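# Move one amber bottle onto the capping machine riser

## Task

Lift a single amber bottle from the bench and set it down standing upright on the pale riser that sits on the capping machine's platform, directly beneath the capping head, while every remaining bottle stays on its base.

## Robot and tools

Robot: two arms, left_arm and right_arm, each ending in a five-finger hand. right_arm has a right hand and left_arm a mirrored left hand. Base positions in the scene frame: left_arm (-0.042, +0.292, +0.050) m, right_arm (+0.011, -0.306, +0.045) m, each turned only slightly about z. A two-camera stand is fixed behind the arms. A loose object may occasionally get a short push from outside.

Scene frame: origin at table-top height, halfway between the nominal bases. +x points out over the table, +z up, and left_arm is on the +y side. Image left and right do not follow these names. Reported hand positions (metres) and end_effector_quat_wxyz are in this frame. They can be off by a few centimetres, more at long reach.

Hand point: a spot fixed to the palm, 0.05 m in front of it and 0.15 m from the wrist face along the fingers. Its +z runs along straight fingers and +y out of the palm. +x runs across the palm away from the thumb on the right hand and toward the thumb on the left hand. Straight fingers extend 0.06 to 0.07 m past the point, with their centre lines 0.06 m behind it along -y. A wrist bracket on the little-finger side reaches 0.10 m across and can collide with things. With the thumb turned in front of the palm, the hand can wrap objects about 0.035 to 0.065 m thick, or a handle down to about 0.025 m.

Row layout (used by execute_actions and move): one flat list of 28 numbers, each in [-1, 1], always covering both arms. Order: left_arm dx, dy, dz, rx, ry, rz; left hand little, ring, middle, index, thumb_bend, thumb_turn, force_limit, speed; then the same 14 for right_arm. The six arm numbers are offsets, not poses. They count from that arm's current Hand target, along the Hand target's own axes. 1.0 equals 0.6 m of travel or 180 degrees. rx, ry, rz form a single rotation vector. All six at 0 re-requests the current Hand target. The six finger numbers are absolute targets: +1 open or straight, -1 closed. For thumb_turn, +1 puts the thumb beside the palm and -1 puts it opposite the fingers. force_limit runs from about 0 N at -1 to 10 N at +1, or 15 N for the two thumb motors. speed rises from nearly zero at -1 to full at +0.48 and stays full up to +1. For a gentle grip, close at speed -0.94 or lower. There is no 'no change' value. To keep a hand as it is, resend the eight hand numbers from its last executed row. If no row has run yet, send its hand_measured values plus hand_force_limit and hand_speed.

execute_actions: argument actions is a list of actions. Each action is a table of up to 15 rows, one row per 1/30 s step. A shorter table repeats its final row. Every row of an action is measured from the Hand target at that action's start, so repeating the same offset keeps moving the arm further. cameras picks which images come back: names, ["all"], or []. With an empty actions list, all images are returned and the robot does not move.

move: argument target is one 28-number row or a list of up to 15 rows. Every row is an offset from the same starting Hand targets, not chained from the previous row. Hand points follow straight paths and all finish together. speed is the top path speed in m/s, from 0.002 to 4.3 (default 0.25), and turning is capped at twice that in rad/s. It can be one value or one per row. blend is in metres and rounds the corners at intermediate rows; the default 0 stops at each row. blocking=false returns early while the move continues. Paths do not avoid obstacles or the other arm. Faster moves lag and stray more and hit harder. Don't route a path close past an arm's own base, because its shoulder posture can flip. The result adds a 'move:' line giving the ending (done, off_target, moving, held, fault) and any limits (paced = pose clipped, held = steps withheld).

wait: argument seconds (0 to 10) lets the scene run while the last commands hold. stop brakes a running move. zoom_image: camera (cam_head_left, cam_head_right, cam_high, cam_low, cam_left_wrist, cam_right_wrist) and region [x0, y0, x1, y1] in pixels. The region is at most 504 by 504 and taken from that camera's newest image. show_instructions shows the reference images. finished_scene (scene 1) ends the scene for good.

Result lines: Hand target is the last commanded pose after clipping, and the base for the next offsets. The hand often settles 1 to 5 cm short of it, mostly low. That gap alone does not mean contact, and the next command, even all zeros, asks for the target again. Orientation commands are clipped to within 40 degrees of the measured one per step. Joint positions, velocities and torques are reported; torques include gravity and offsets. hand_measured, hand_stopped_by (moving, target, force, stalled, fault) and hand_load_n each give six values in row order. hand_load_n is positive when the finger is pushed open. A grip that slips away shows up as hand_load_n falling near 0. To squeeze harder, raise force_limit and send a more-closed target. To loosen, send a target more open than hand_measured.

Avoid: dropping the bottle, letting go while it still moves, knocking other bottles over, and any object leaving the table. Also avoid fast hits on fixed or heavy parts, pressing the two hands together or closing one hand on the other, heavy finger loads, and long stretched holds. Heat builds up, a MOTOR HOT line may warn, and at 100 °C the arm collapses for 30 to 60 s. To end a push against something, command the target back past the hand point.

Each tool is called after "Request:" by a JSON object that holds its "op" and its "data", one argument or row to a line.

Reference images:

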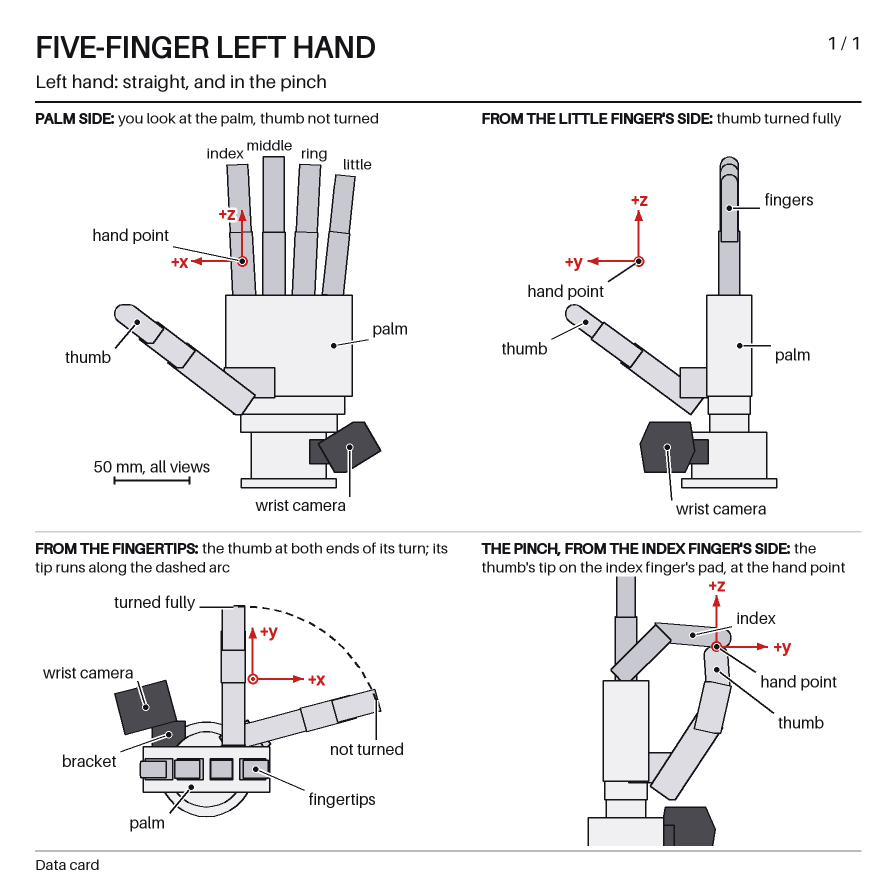

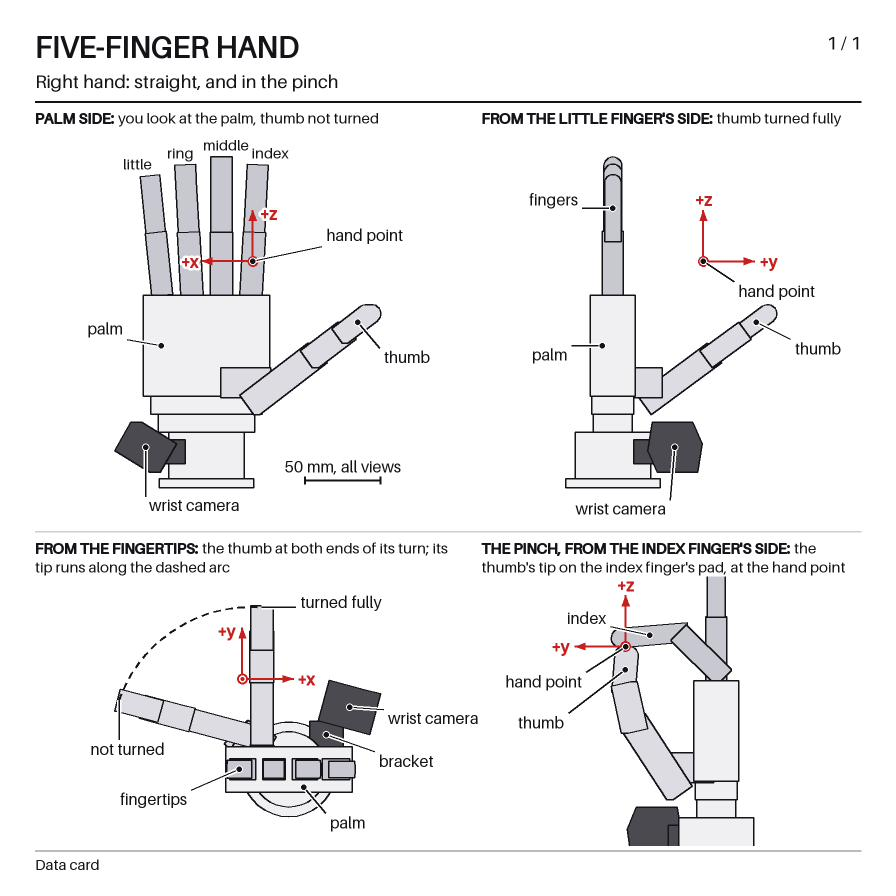

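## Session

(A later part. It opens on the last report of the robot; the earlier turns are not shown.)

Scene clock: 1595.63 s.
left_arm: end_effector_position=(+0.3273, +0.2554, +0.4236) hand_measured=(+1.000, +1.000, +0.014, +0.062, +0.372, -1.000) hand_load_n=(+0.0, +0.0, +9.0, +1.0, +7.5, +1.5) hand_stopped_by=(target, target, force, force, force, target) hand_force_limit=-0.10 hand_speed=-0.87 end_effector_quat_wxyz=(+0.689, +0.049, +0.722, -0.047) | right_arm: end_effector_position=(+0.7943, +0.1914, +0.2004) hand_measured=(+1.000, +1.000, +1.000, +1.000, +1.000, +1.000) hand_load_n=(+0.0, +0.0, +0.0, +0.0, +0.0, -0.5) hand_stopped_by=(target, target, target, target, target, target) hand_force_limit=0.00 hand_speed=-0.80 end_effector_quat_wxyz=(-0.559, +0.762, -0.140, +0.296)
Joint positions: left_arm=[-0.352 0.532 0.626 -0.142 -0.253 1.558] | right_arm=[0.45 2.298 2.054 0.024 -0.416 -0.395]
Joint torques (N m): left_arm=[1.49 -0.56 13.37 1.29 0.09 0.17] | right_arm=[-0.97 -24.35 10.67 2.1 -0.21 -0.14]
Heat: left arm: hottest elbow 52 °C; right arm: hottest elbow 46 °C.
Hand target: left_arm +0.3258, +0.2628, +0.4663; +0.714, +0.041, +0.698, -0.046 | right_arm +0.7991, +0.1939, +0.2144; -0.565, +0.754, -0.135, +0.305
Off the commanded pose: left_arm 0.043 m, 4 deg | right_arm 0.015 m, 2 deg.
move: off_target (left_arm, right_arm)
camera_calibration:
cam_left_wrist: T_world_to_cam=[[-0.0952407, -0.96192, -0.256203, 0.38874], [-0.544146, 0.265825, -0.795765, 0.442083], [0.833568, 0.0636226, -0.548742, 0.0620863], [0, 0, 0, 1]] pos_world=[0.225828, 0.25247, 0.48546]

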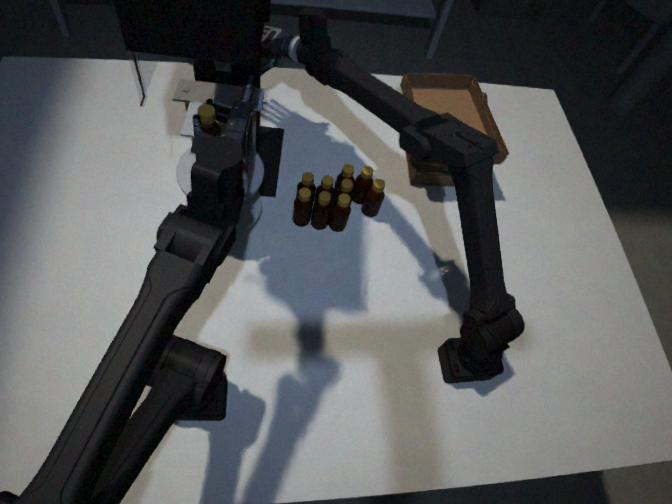

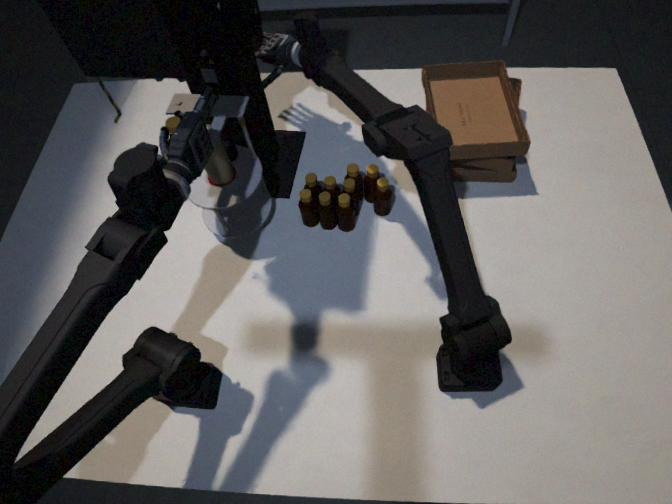

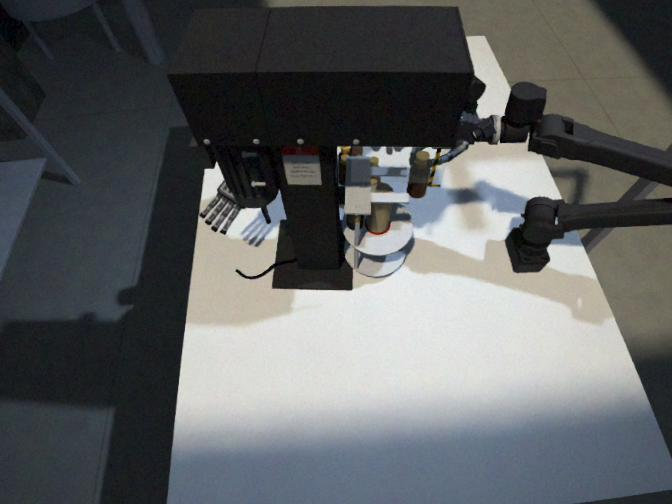

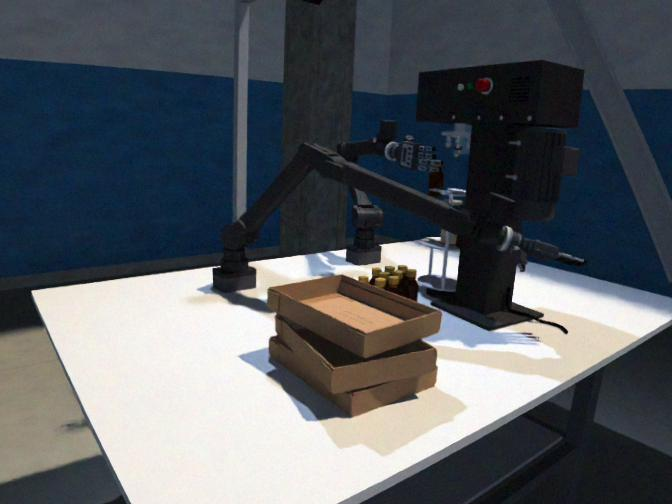

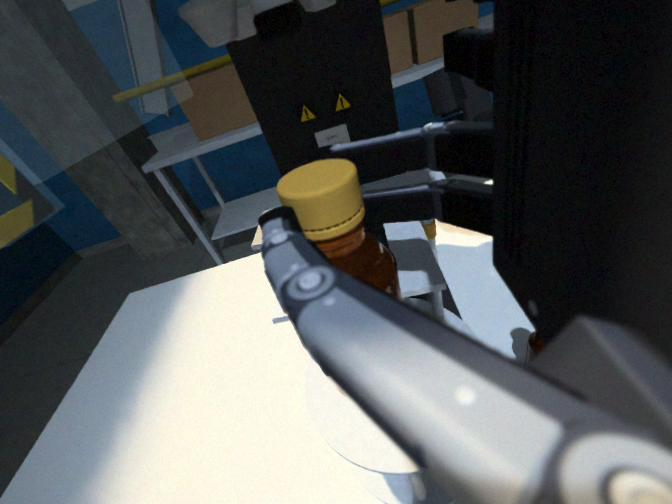

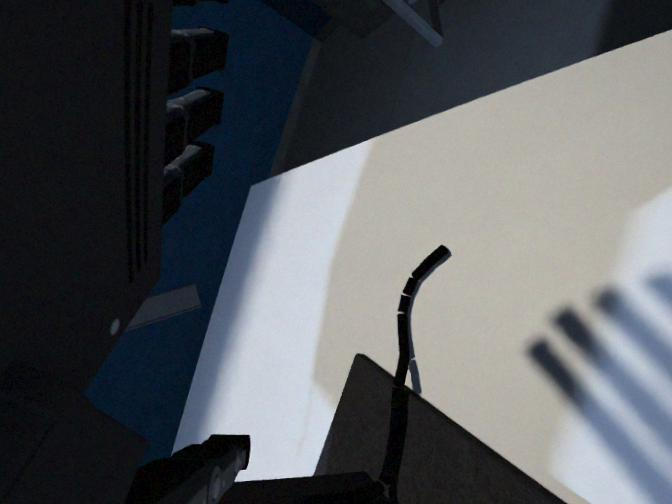

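Request:
{"op": "move", "data": {
  "target": [0.0012,0.012,0.0568,0,0,0,1,1,-0.25,-0.25,0.1,-1,-0.1,-0.87,0,0,0,0,0,0,1,1,1,1,1,1,0,-0.8],
  "speed": 0.05,
  "cameras": ["cam_head_left","cam_head_right","cam_high","cam_low","cam_left_wrist"]
}}

Request:
{"op": "zoom_image", "data": {
  "camera": "cam_high",
  "region": [340, 130, 440, 220]
}}

Request:
{"op": "zoom_image", "data": {
  "camera": "cam_low",
  "region": [420, 130, 480, 220]
}}

Request:
{"op": "zoom_image", "data": {
  "camera": "cam_head_left",
  "region": [170, 70, 260, 160]
}}

Request:
{"op": "zoom_image", "data": {
  "camera": "cam_head_right",
  "region": [140, 70, 260, 190]
}}

Scene clock: 1694.20 s.
left_arm: end_effector_position=(+0.3513, +0.2606, +0.4060) hand_measured=(+1.000, +1.000, +0.014, +0.062, +0.372, -1.000) hand_load_n=(+0.0, +0.0, +9.0, +1.0, +7.5, +2.0) hand_stopped_by=(target, target, force, force, force, target) hand_force_limit=-0.10 hand_speed=-0.87 end_effector_quat_wxyz=(+0.673, +0.052, +0.736, -0.045) | right_arm: end_effector_position=(+0.7943, +0.1914, +0.2004) hand_measured=(+1.000, +1.000, +1.000, +1.000, +1.000, +1.000) hand_load_n=(+0.0, +0.0, +0.0, +0.0, +0.0, +0.0) hand_stopped_by=(target, target, target, target, target, target) hand_force_limit=0.00 hand_speed=-0.80 end_effector_quat_wxyz=(-0.559, +0.762, -0.140, +0.296)
Joint positions: left_arm=[-0.283 0.612 0.631 -0.11 -0.183 1.558] | right_arm=[0.45 2.298 2.054 0.024 -0.416 -0.395]
Joint torques (N m): left_arm=[1.49 -0.44 14.57 2.84 0.06 0.16] | right_arm=[-0.73 -24.59 10.74 2 -0.2 -0.13]
Heat: left arm: hottest elbow 60 °C; right arm: hottest elbow 46 °C.
Hand target: left_arm +0.3605, +0.2658, +0.4662; +0.714, +0.041, +0.698, -0.046 | right_arm +0.7991, +0.1939, +0.2144; -0.565, +0.754, -0.135, +0.305
Off the commanded pose: left_arm 0.061 m, 7 deg | right_arm 0.015 m, 2 deg.
move: off_target (left_arm, right_arm)
camera_calibration:
cam_left_wrist: T_world_to_cam=[[-0.107249, -0.959067, -0.262085, 0.397238], [-0.577397, 0.274678, -0.768872, 0.438179], [0.809389, 0.0688666, -0.583221, 0.0531593], [0, 0, 0, 1]] pos_world=[0.25258, 0.256959, 0.472017]
Images, in order (width x height): cam_head_left 672x504, cam_head_right 672x504, cam_high 672x504, cam_low 672x504, cam_left_wrist 672x504.

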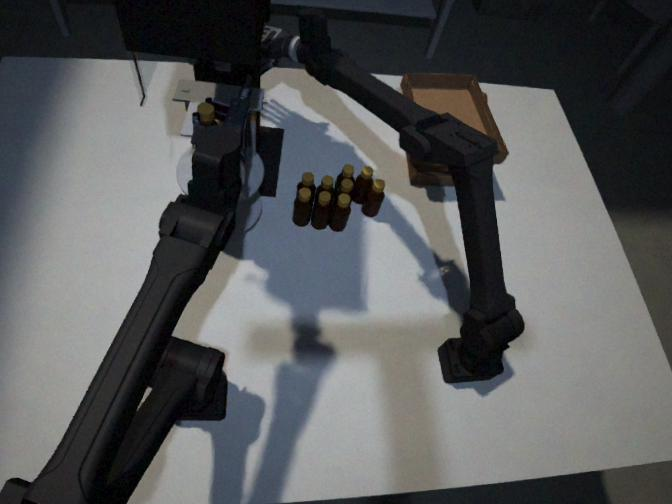

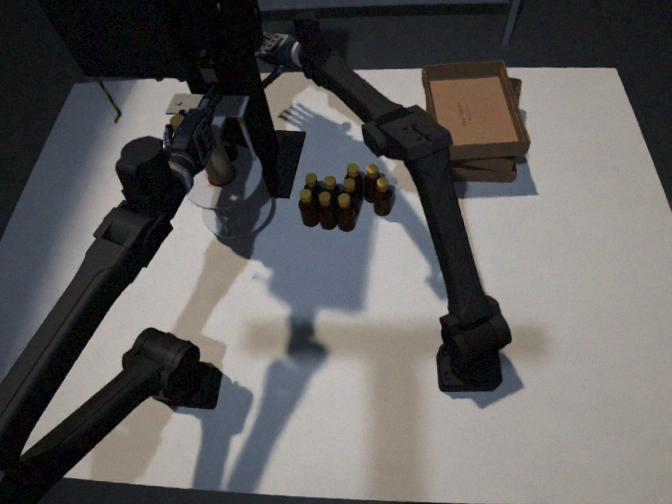

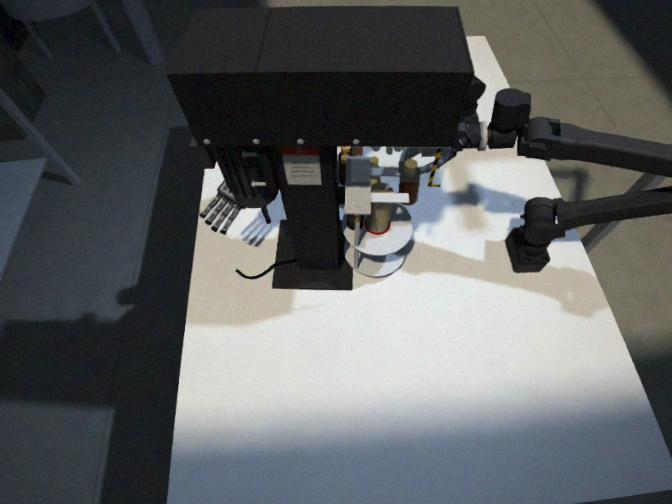

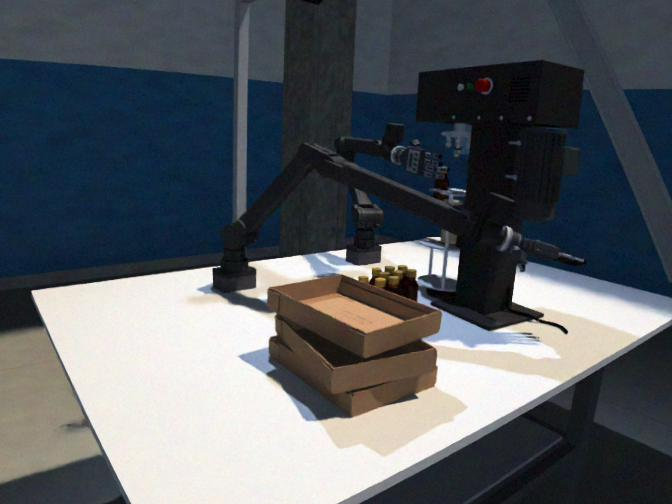

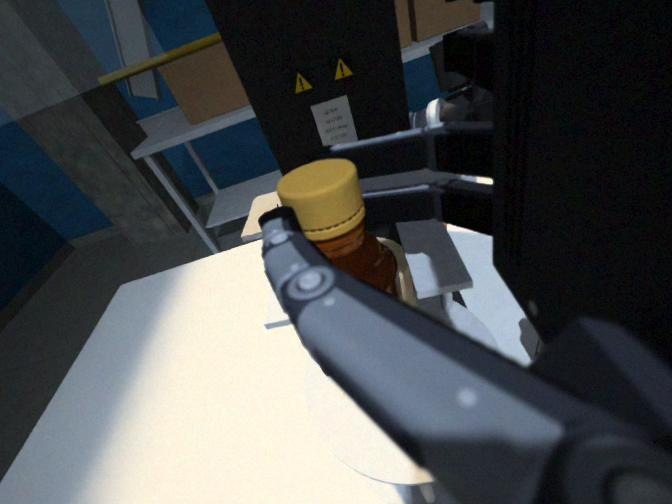

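Scaled by 5.040 from the camera's 672x504 image, which has a finer 960x720 frame.

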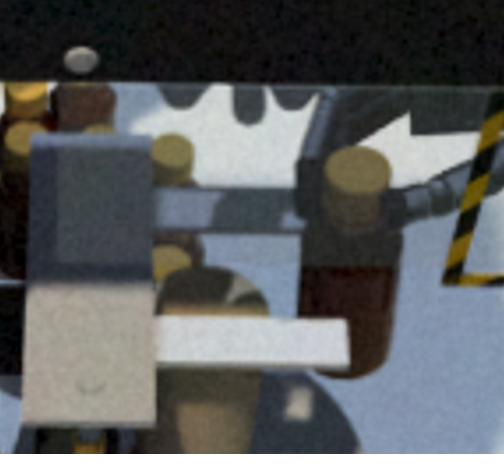

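Scaled by 5.600 from the camera's 672x504 image, which has a finer 960x720 frame.

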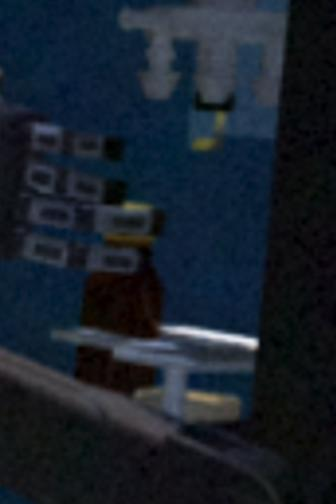

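Scaled by 5.600 from the camera's 672x504 image, which has a finer 960x720 frame.

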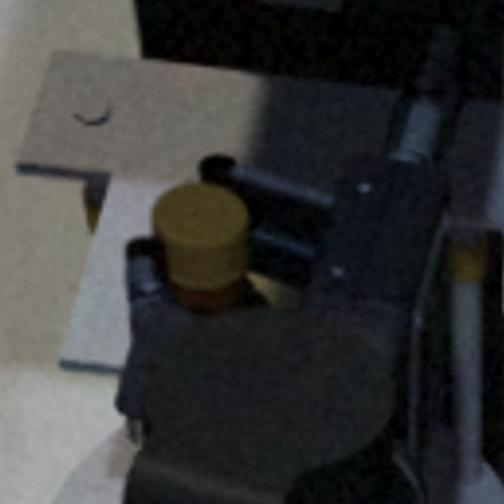

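Scaled by 4.200 from the camera's 672x504 image, which has a finer 960x720 frame.

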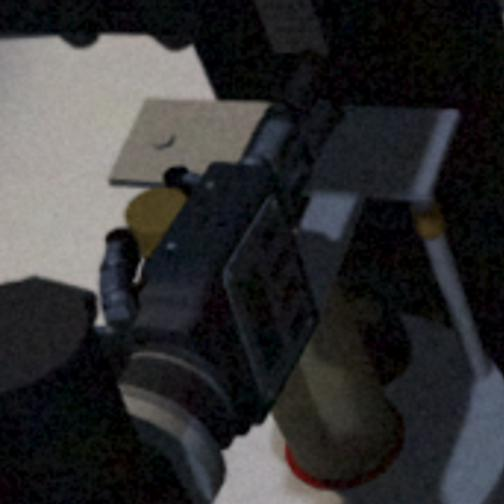

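Request:
{"op": "move", "data": {
  "target": [-0.0433,0,0.001,0,-0.0222,0,1,1,-0.25,-0.25,0.1,-1,-0.1,-0.87,0,0,0,0,0,0,1,1,1,1,1,1,0,-0.8],
  "speed": 0.06,
  "cameras": ["cam_head_left","cam_head_right","cam_high","cam_low","cam_left_wrist"]
}}

Request:
{"op": "zoom_image", "data": {
  "camera": "cam_high",
  "region": [340, 130, 440, 220]
}}

Request:
{"op": "zoom_image", "data": {
  "camera": "cam_low",
  "region": [420, 130, 480, 220]
}}

Request:
{"op": "zoom_image", "data": {
  "camera": "cam_head_left",
  "region": [170, 70, 260, 160]
}}

Scene clock: 1711.20 s.
left_arm: end_effector_position=(+0.3543, +0.2597, +0.4311) hand_measured=(+1.000, +1.000, +0.014, +0.062, +0.372, -1.000) hand_load_n=(+0.0, +0.0, +8.5, +1.0, +7.5, +1.5) hand_stopped_by=(target, target, force, force, force, target) hand_force_limit=-0.10 hand_speed=-0.87 end_effector_quat_wxyz=(+0.698, +0.046, +0.712, -0.051) | right_arm: end_effector_position=(+0.7943, +0.1914, +0.2004) hand_measured=(+1.000, +1.000, +1.000, +1.000, +1.000, +1.000) hand_load_n=(+0.0, +0.0, +0.0, +0.0, +0.0, +0.0) hand_stopped_by=(target, target, target, target, target, target) hand_force_limit=0.00 hand_speed=-0.80 end_effector_quat_wxyz=(-0.559, +0.762, -0.140, +0.296)
Joint positions: left_arm=[-0.283 0.613 0.649 -0.056 -0.183 1.558] | right_arm=[0.45 2.298 2.054 0.024 -0.416 -0.395]
Joint torques (N m): left_arm=[1.44 -0.26 14.54 2.81 0.05 0.27] | right_arm=[-0.67 -24.41 10.81 1.85 -0.22 -0.1]
Heat: left arm: hottest elbow 61 °C; right arm: hottest elbow 46 °C.
Hand target: left_arm +0.3606, +0.2658, +0.4922; +0.737, +0.040, +0.673, -0.047 | right_arm +0.7991, +0.1939, +0.2144; -0.565, +0.754, -0.135, +0.305
Off the commanded pose: left_arm 0.062 m, 6 deg | right_arm 0.015 m, 2 deg.
move: off_target (left_arm, right_arm)
camera_calibration:
cam_left_wrist: T_world_to_cam=[[-0.08961, -0.964845, -0.247071, 0.392121], [-0.52364, 0.256657, -0.812359, 0.463904], [0.847214, 0.056581, -0.528231, 0.0315819], [0, 0, 0, 1]] pos_world=[0.2513, 0.257485, 0.490421]
Images, in order (width x height): cam_head_left 672x504, cam_head_right 672x504, cam_high 672x504, cam_low 672x504, cam_left_wrist 672x504.

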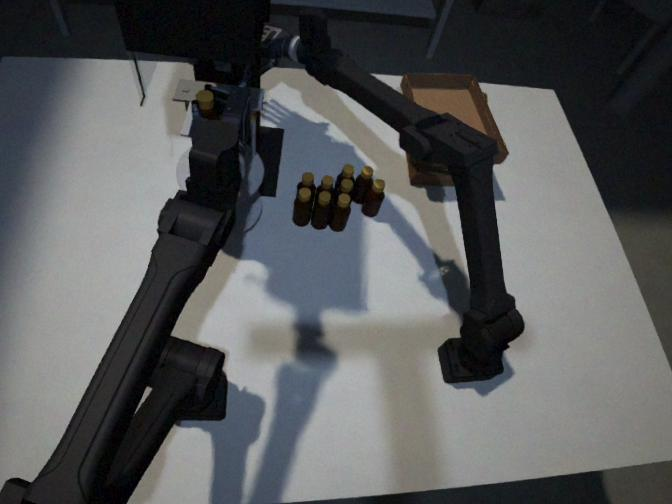

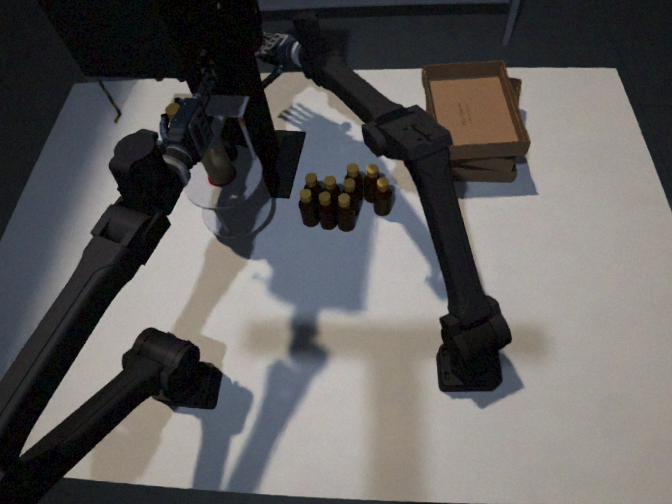

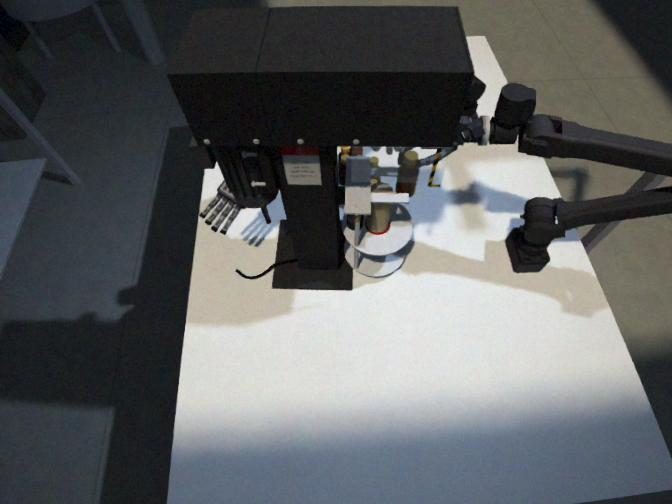

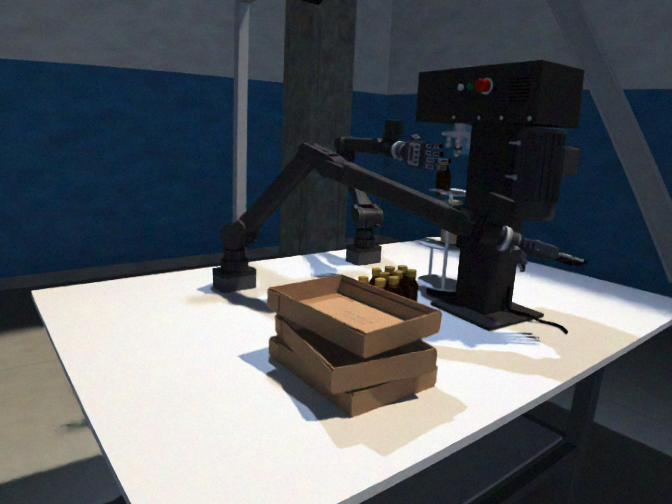

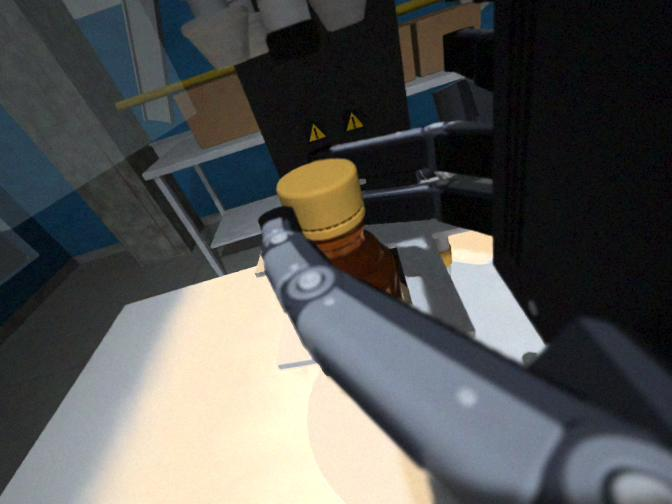

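Scaled by 5.040 from the camera's 672x504 image, which has a finer 960x720 frame.

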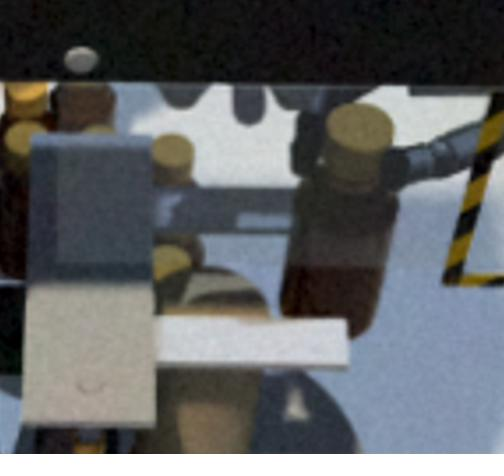

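Scaled by 5.600 from the camera's 672x504 image, which has a finer 960x720 frame.

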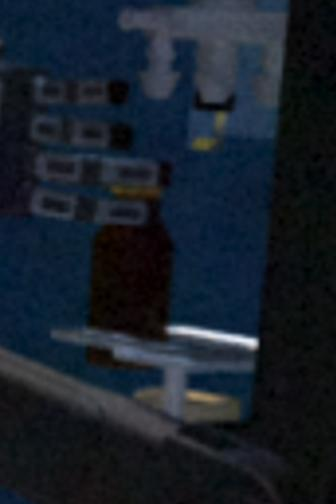

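Scaled by 5.600 from the camera's 672x504 image, which has a finer 960x720 frame.

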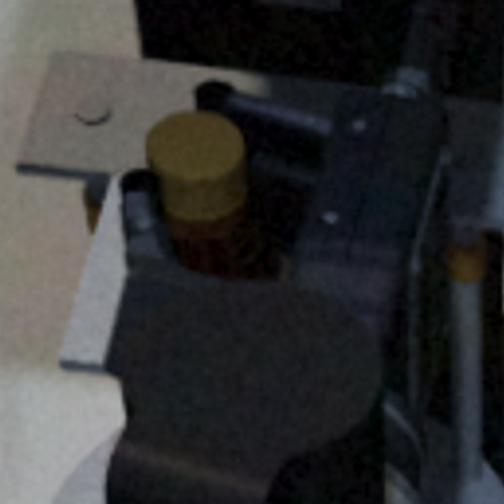

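Request:
{"op": "move", "data": {
  "target": [-0.0162,-0.0085,0.0425,0,-0.0083,0,1,1,-0.25,-0.25,0.1,-1,-0.1,-0.87,0,0,0,0,0,0,1,1,1,1,1,1,0,-0.8],
  "speed": 0.05,
  "cameras": ["cam_head_left","cam_head_right","cam_high","cam_low","cam_left_wrist"]
}}

Request:
{"op": "zoom_image", "data": {
  "camera": "cam_high",
  "region": [340, 130, 440, 220]
}}

Request:
{"op": "zoom_image", "data": {
  "camera": "cam_low",
  "region": [420, 130, 480, 220]
}}

Request:
{"op": "zoom_image", "data": {
  "camera": "cam_head_left",
  "region": [170, 70, 260, 160]
}}

Scene clock: 1753.20 s.
left_arm: end_effector_position=(+0.3771, +0.2529, +0.4420) hand_measured=(+1.000, +1.000, +0.014, +0.062, +0.372, -1.000) hand_load_n=(+0.0, +0.0, +9.0, +0.5, +7.5, +1.5) hand_stopped_by=(target, target, force, force, force, target) hand_force_limit=-0.10 hand_speed=-0.87 end_effector_quat_wxyz=(+0.707, +0.043, +0.704, -0.051) | right_arm: end_effector_position=(+0.7943, +0.1914, +0.2004) hand_measured=(+1.000, +1.000, +1.000, +1.000, +1.000, +1.000) hand_load_n=(+0.0, +0.0, +0.0, +0.0, +0.0, +0.0) hand_stopped_by=(target, target, target, target, target, target) hand_force_limit=0.00 hand_speed=-0.80 end_effector_quat_wxyz=(-0.559, +0.762, -0.140, +0.296)
Joint positions: left_arm=[-0.283 0.694 0.687 0.013 -0.187 1.561] | right_arm=[0.45 2.298 2.054 0.024 -0.416 -0.395]
Joint torques (N m): left_arm=[1.26 -1.38 14.61 2.82 0.12 0.29] | right_arm=[-1.49 -24.29 10.48 1.81 -0.21 -0.13]
Heat: left arm: hottest elbow 62 °C; right arm: hottest elbow 46 °C.
Hand target: left_arm +0.3842, +0.2579, +0.5041; +0.746, +0.039, +0.663, -0.048 | right_arm +0.7991, +0.1939, +0.2144; -0.565, +0.754, -0.135, +0.305
Off the commanded pose: left_arm 0.063 m, 7 deg | right_arm 0.015 m, 2 deg.
move: off_target (left_arm, right_arm)
camera_calibration:
cam_left_wrist: T_world_to_cam=[[-0.0799508, -0.966357, -0.244463, 0.385898], [-0.504679, 0.250734, -0.826094, 0.486876], [0.859597, 0.0573285, -0.507746, 0.00441946], [0, 0, 0, 1]] pos_world=[0.27277, 0.250585, 0.498787]
Images, in order (width x height): cam_head_left 672x504, cam_head_right 672x504, cam_high 672x504, cam_low 672x504, cam_left_wrist 672x504.

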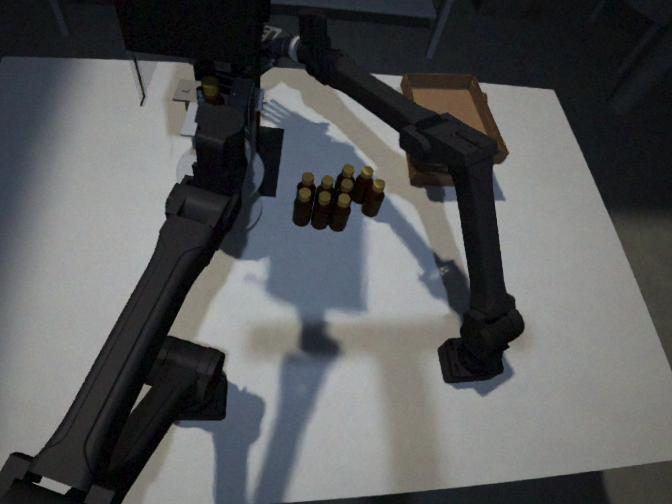

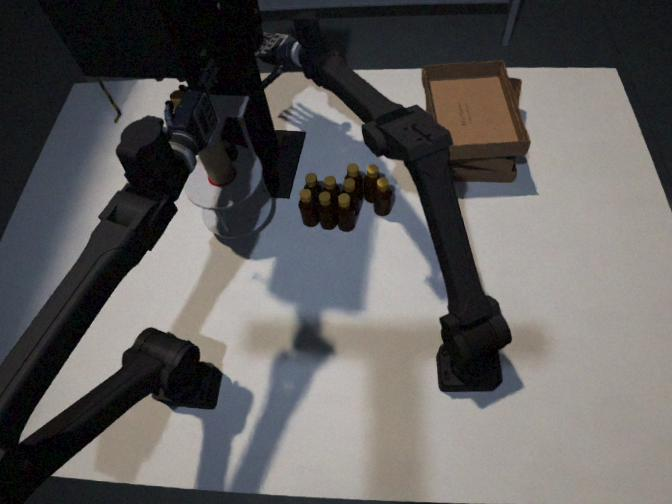

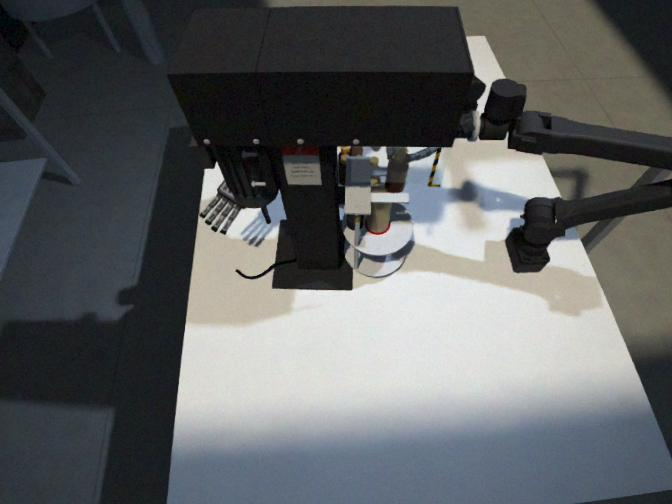

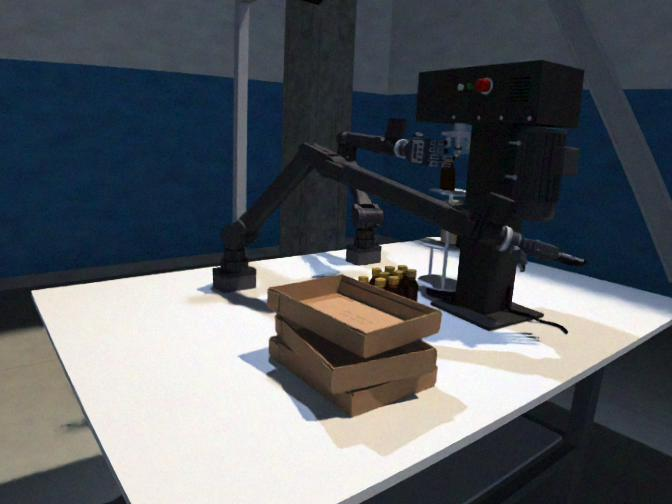

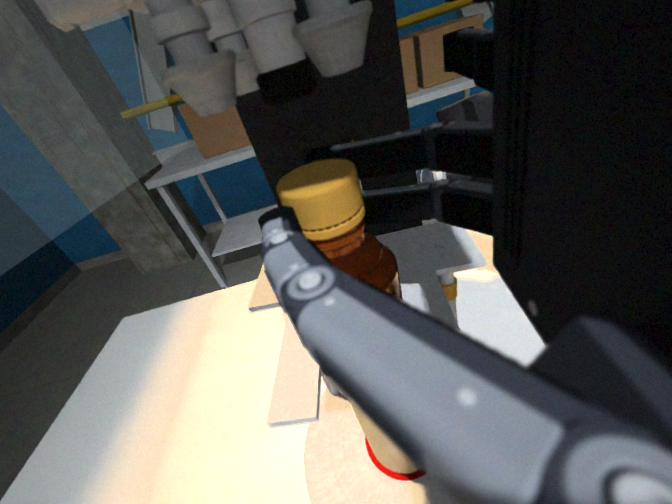

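Scaled by 5.040 from the camera's 672x504 image, which has a finer 960x720 frame.

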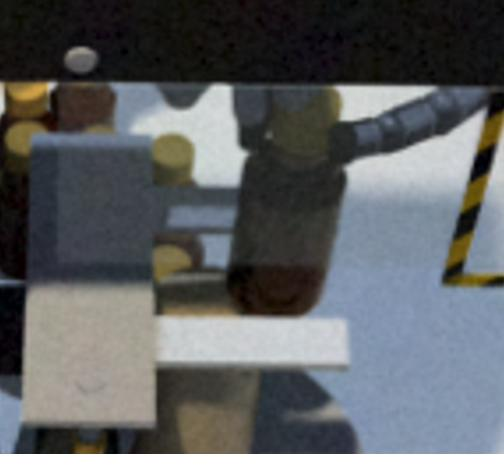

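Scaled by 5.600 from the camera's 672x504 image, which has a finer 960x720 frame.

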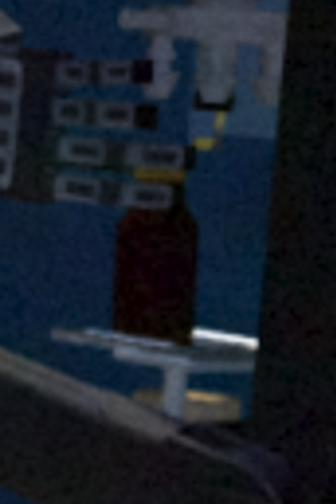

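Scaled by 5.600 from the camera's 672x504 image, which has a finer 960x720 frame.

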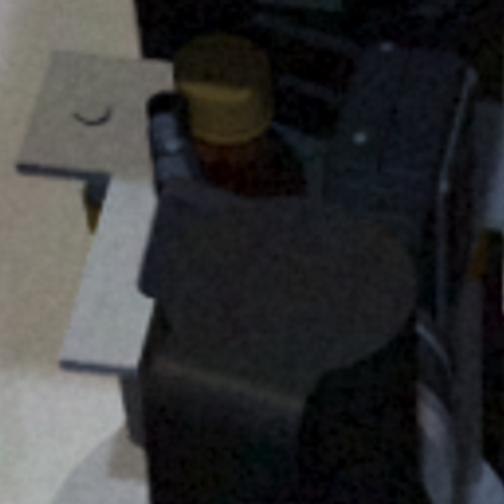

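Request:
{"op": "move", "data": {
  "target": [0.0283,0.0017,0.0417,0,0.003,0,1,1,-0.25,-0.25,0.1,-1,-0.1,-0.87,0,0,0,0,0,0,1,1,1,1,1,1,0,-0.8],
  "speed": 0.04,
  "cameras": ["cam_head_left","cam_head_right","cam_high","cam_low","cam_left_wrist"]
}}

Request:
{"op": "zoom_image", "data": {
  "camera": "cam_high",
  "region": [340, 130, 440, 220]
}}

Request:
{"op": "zoom_image", "data": {
  "camera": "cam_low",
  "region": [420, 130, 480, 220]
}}

Request:
{"op": "zoom_image", "data": {
  "camera": "cam_head_right",
  "region": [150, 70, 260, 180]
}}

Scene clock: 1803.00 s.
left_arm: end_effector_position=(+0.4013, +0.2495, +0.4282) hand_measured=(+1.000, +1.000, +0.014, +0.062, +0.372, -1.000) hand_load_n=(+0.0, +0.0, +9.0, +1.0, +7.5, +1.5) hand_stopped_by=(target, target, force, force, force, target) hand_force_limit=-0.10 hand_speed=-0.87 end_effector_quat_wxyz=(+0.703, +0.045, +0.708, -0.051) | right_arm: end_effector_position=(+0.7943, +0.1914, +0.2004) hand_measured=(+1.000, +1.000, +1.000, +1.000, +1.000, +1.000) hand_load_n=(-0.5, +0.0, +0.0, +0.0, +0.0, +0.0) hand_stopped_by=(target, target, target, target, target, target) hand_force_limit=0.00 hand_speed=-0.80 end_effector_quat_wxyz=(-0.559, +0.762, -0.140, +0.296)
Joint positions: left_arm=[-0.263 0.778 0.69 0.082 -0.164 1.562] | right_arm=[0.45 2.298 2.054 0.024 -0.416 -0.395]
Joint torques (N m): left_arm=[1.49 -2.49 14.5 2.84 0.12 0.25] | right_arm=[0.09 -24.47 10.74 1.87 -0.18 -0.14]
Heat: left arm: hottest elbow 67 °C; right arm: hottest elbow 46 °C.
Hand target: left_arm +0.4110, +0.2554, +0.4901; +0.743, +0.039, +0.666, -0.048 | right_arm +0.7991, +0.1939, +0.2144; -0.565, +0.754, -0.135, +0.305
Off the commanded pose: left_arm 0.063 m, 7 deg | right_arm 0.015 m, 2 deg.
move: off_target (left_arm, right_arm)
camera_calibration:
cam_left_wrist: T_world_to_cam=[[-0.0854889, -0.965192, -0.247175, 0.384262], [-0.512518, 0.255344, -0.819832, 0.487846], [0.85441, 0.056595, -0.516508, -0.0170925], [0, 0, 0, 1]] pos_world=[0.297484, 0.247285, 0.486103]
Images, in order (width x height): cam_head_left 672x504, cam_head_right 672x504, cam_high 672x504, cam_low 672x504, cam_left_wrist 672x504.

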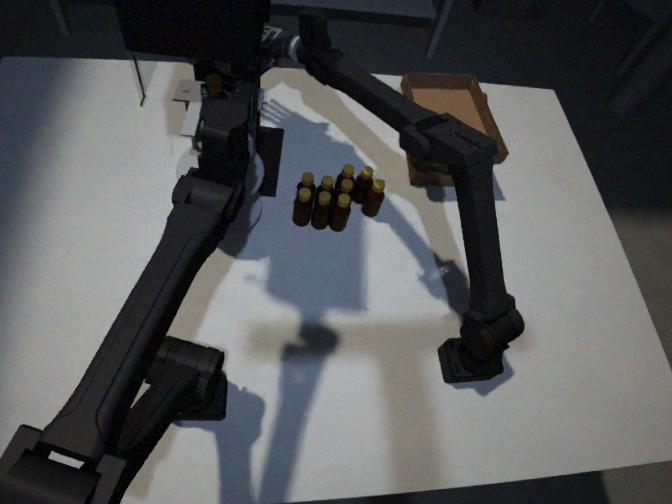

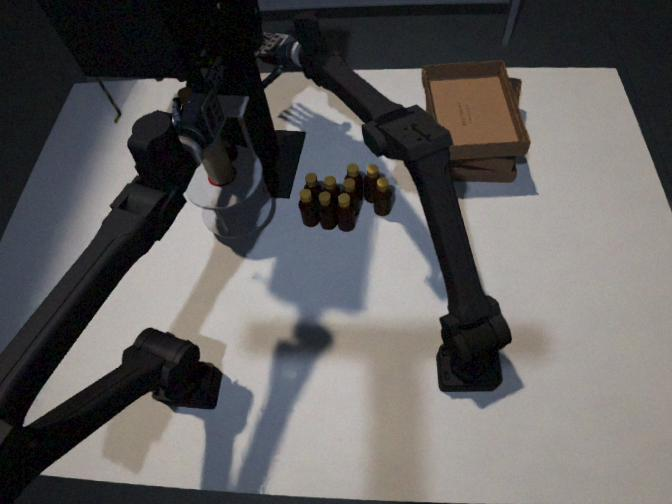

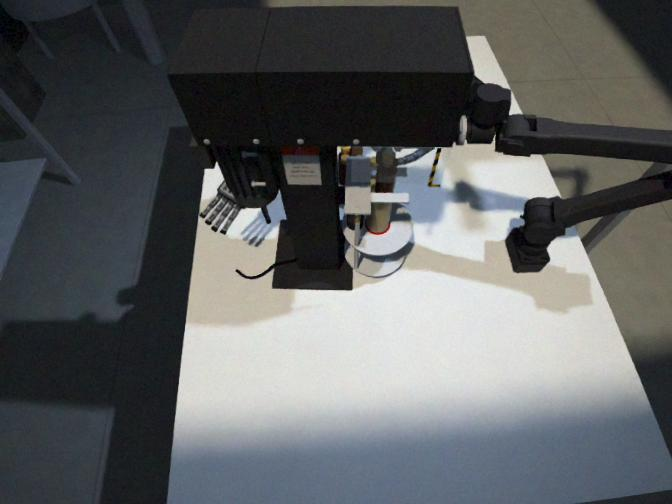

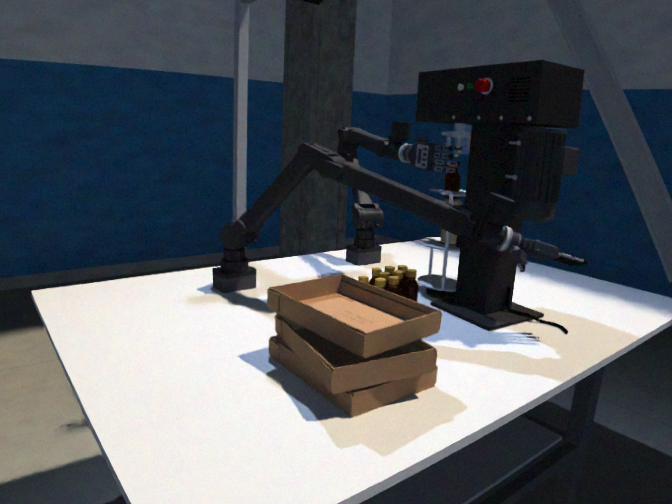

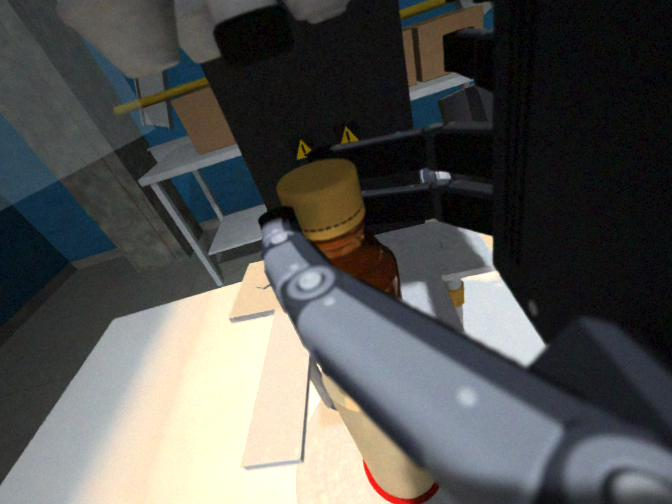

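Scaled by 5.040 from the camera's 672x504 image, which has a finer 960x720 frame.

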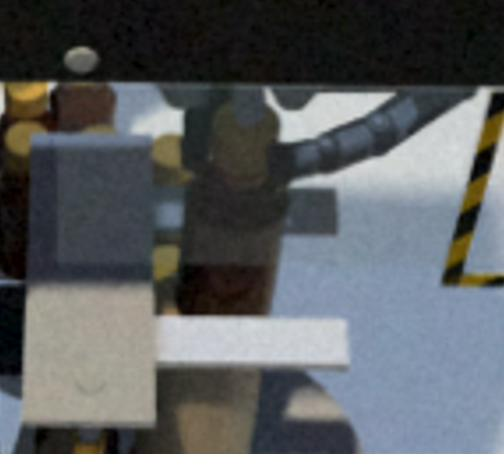

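Scaled by 5.600 from the camera's 672x504 image, which has a finer 960x720 frame.

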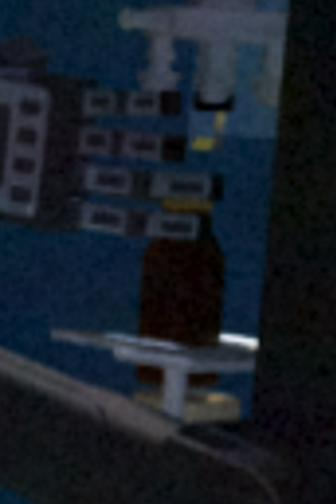

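Scaled by 4.582 from the camera's 672x504 image, which has a finer 960x720 frame.

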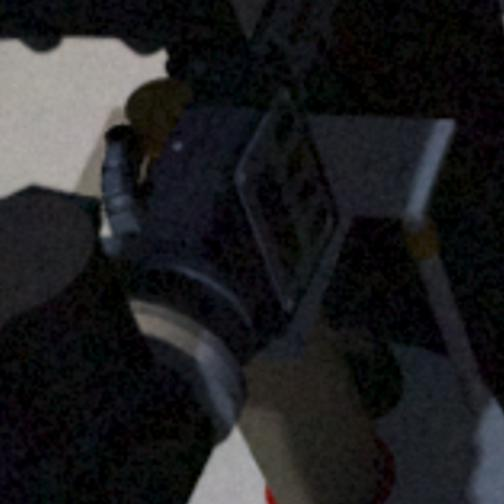

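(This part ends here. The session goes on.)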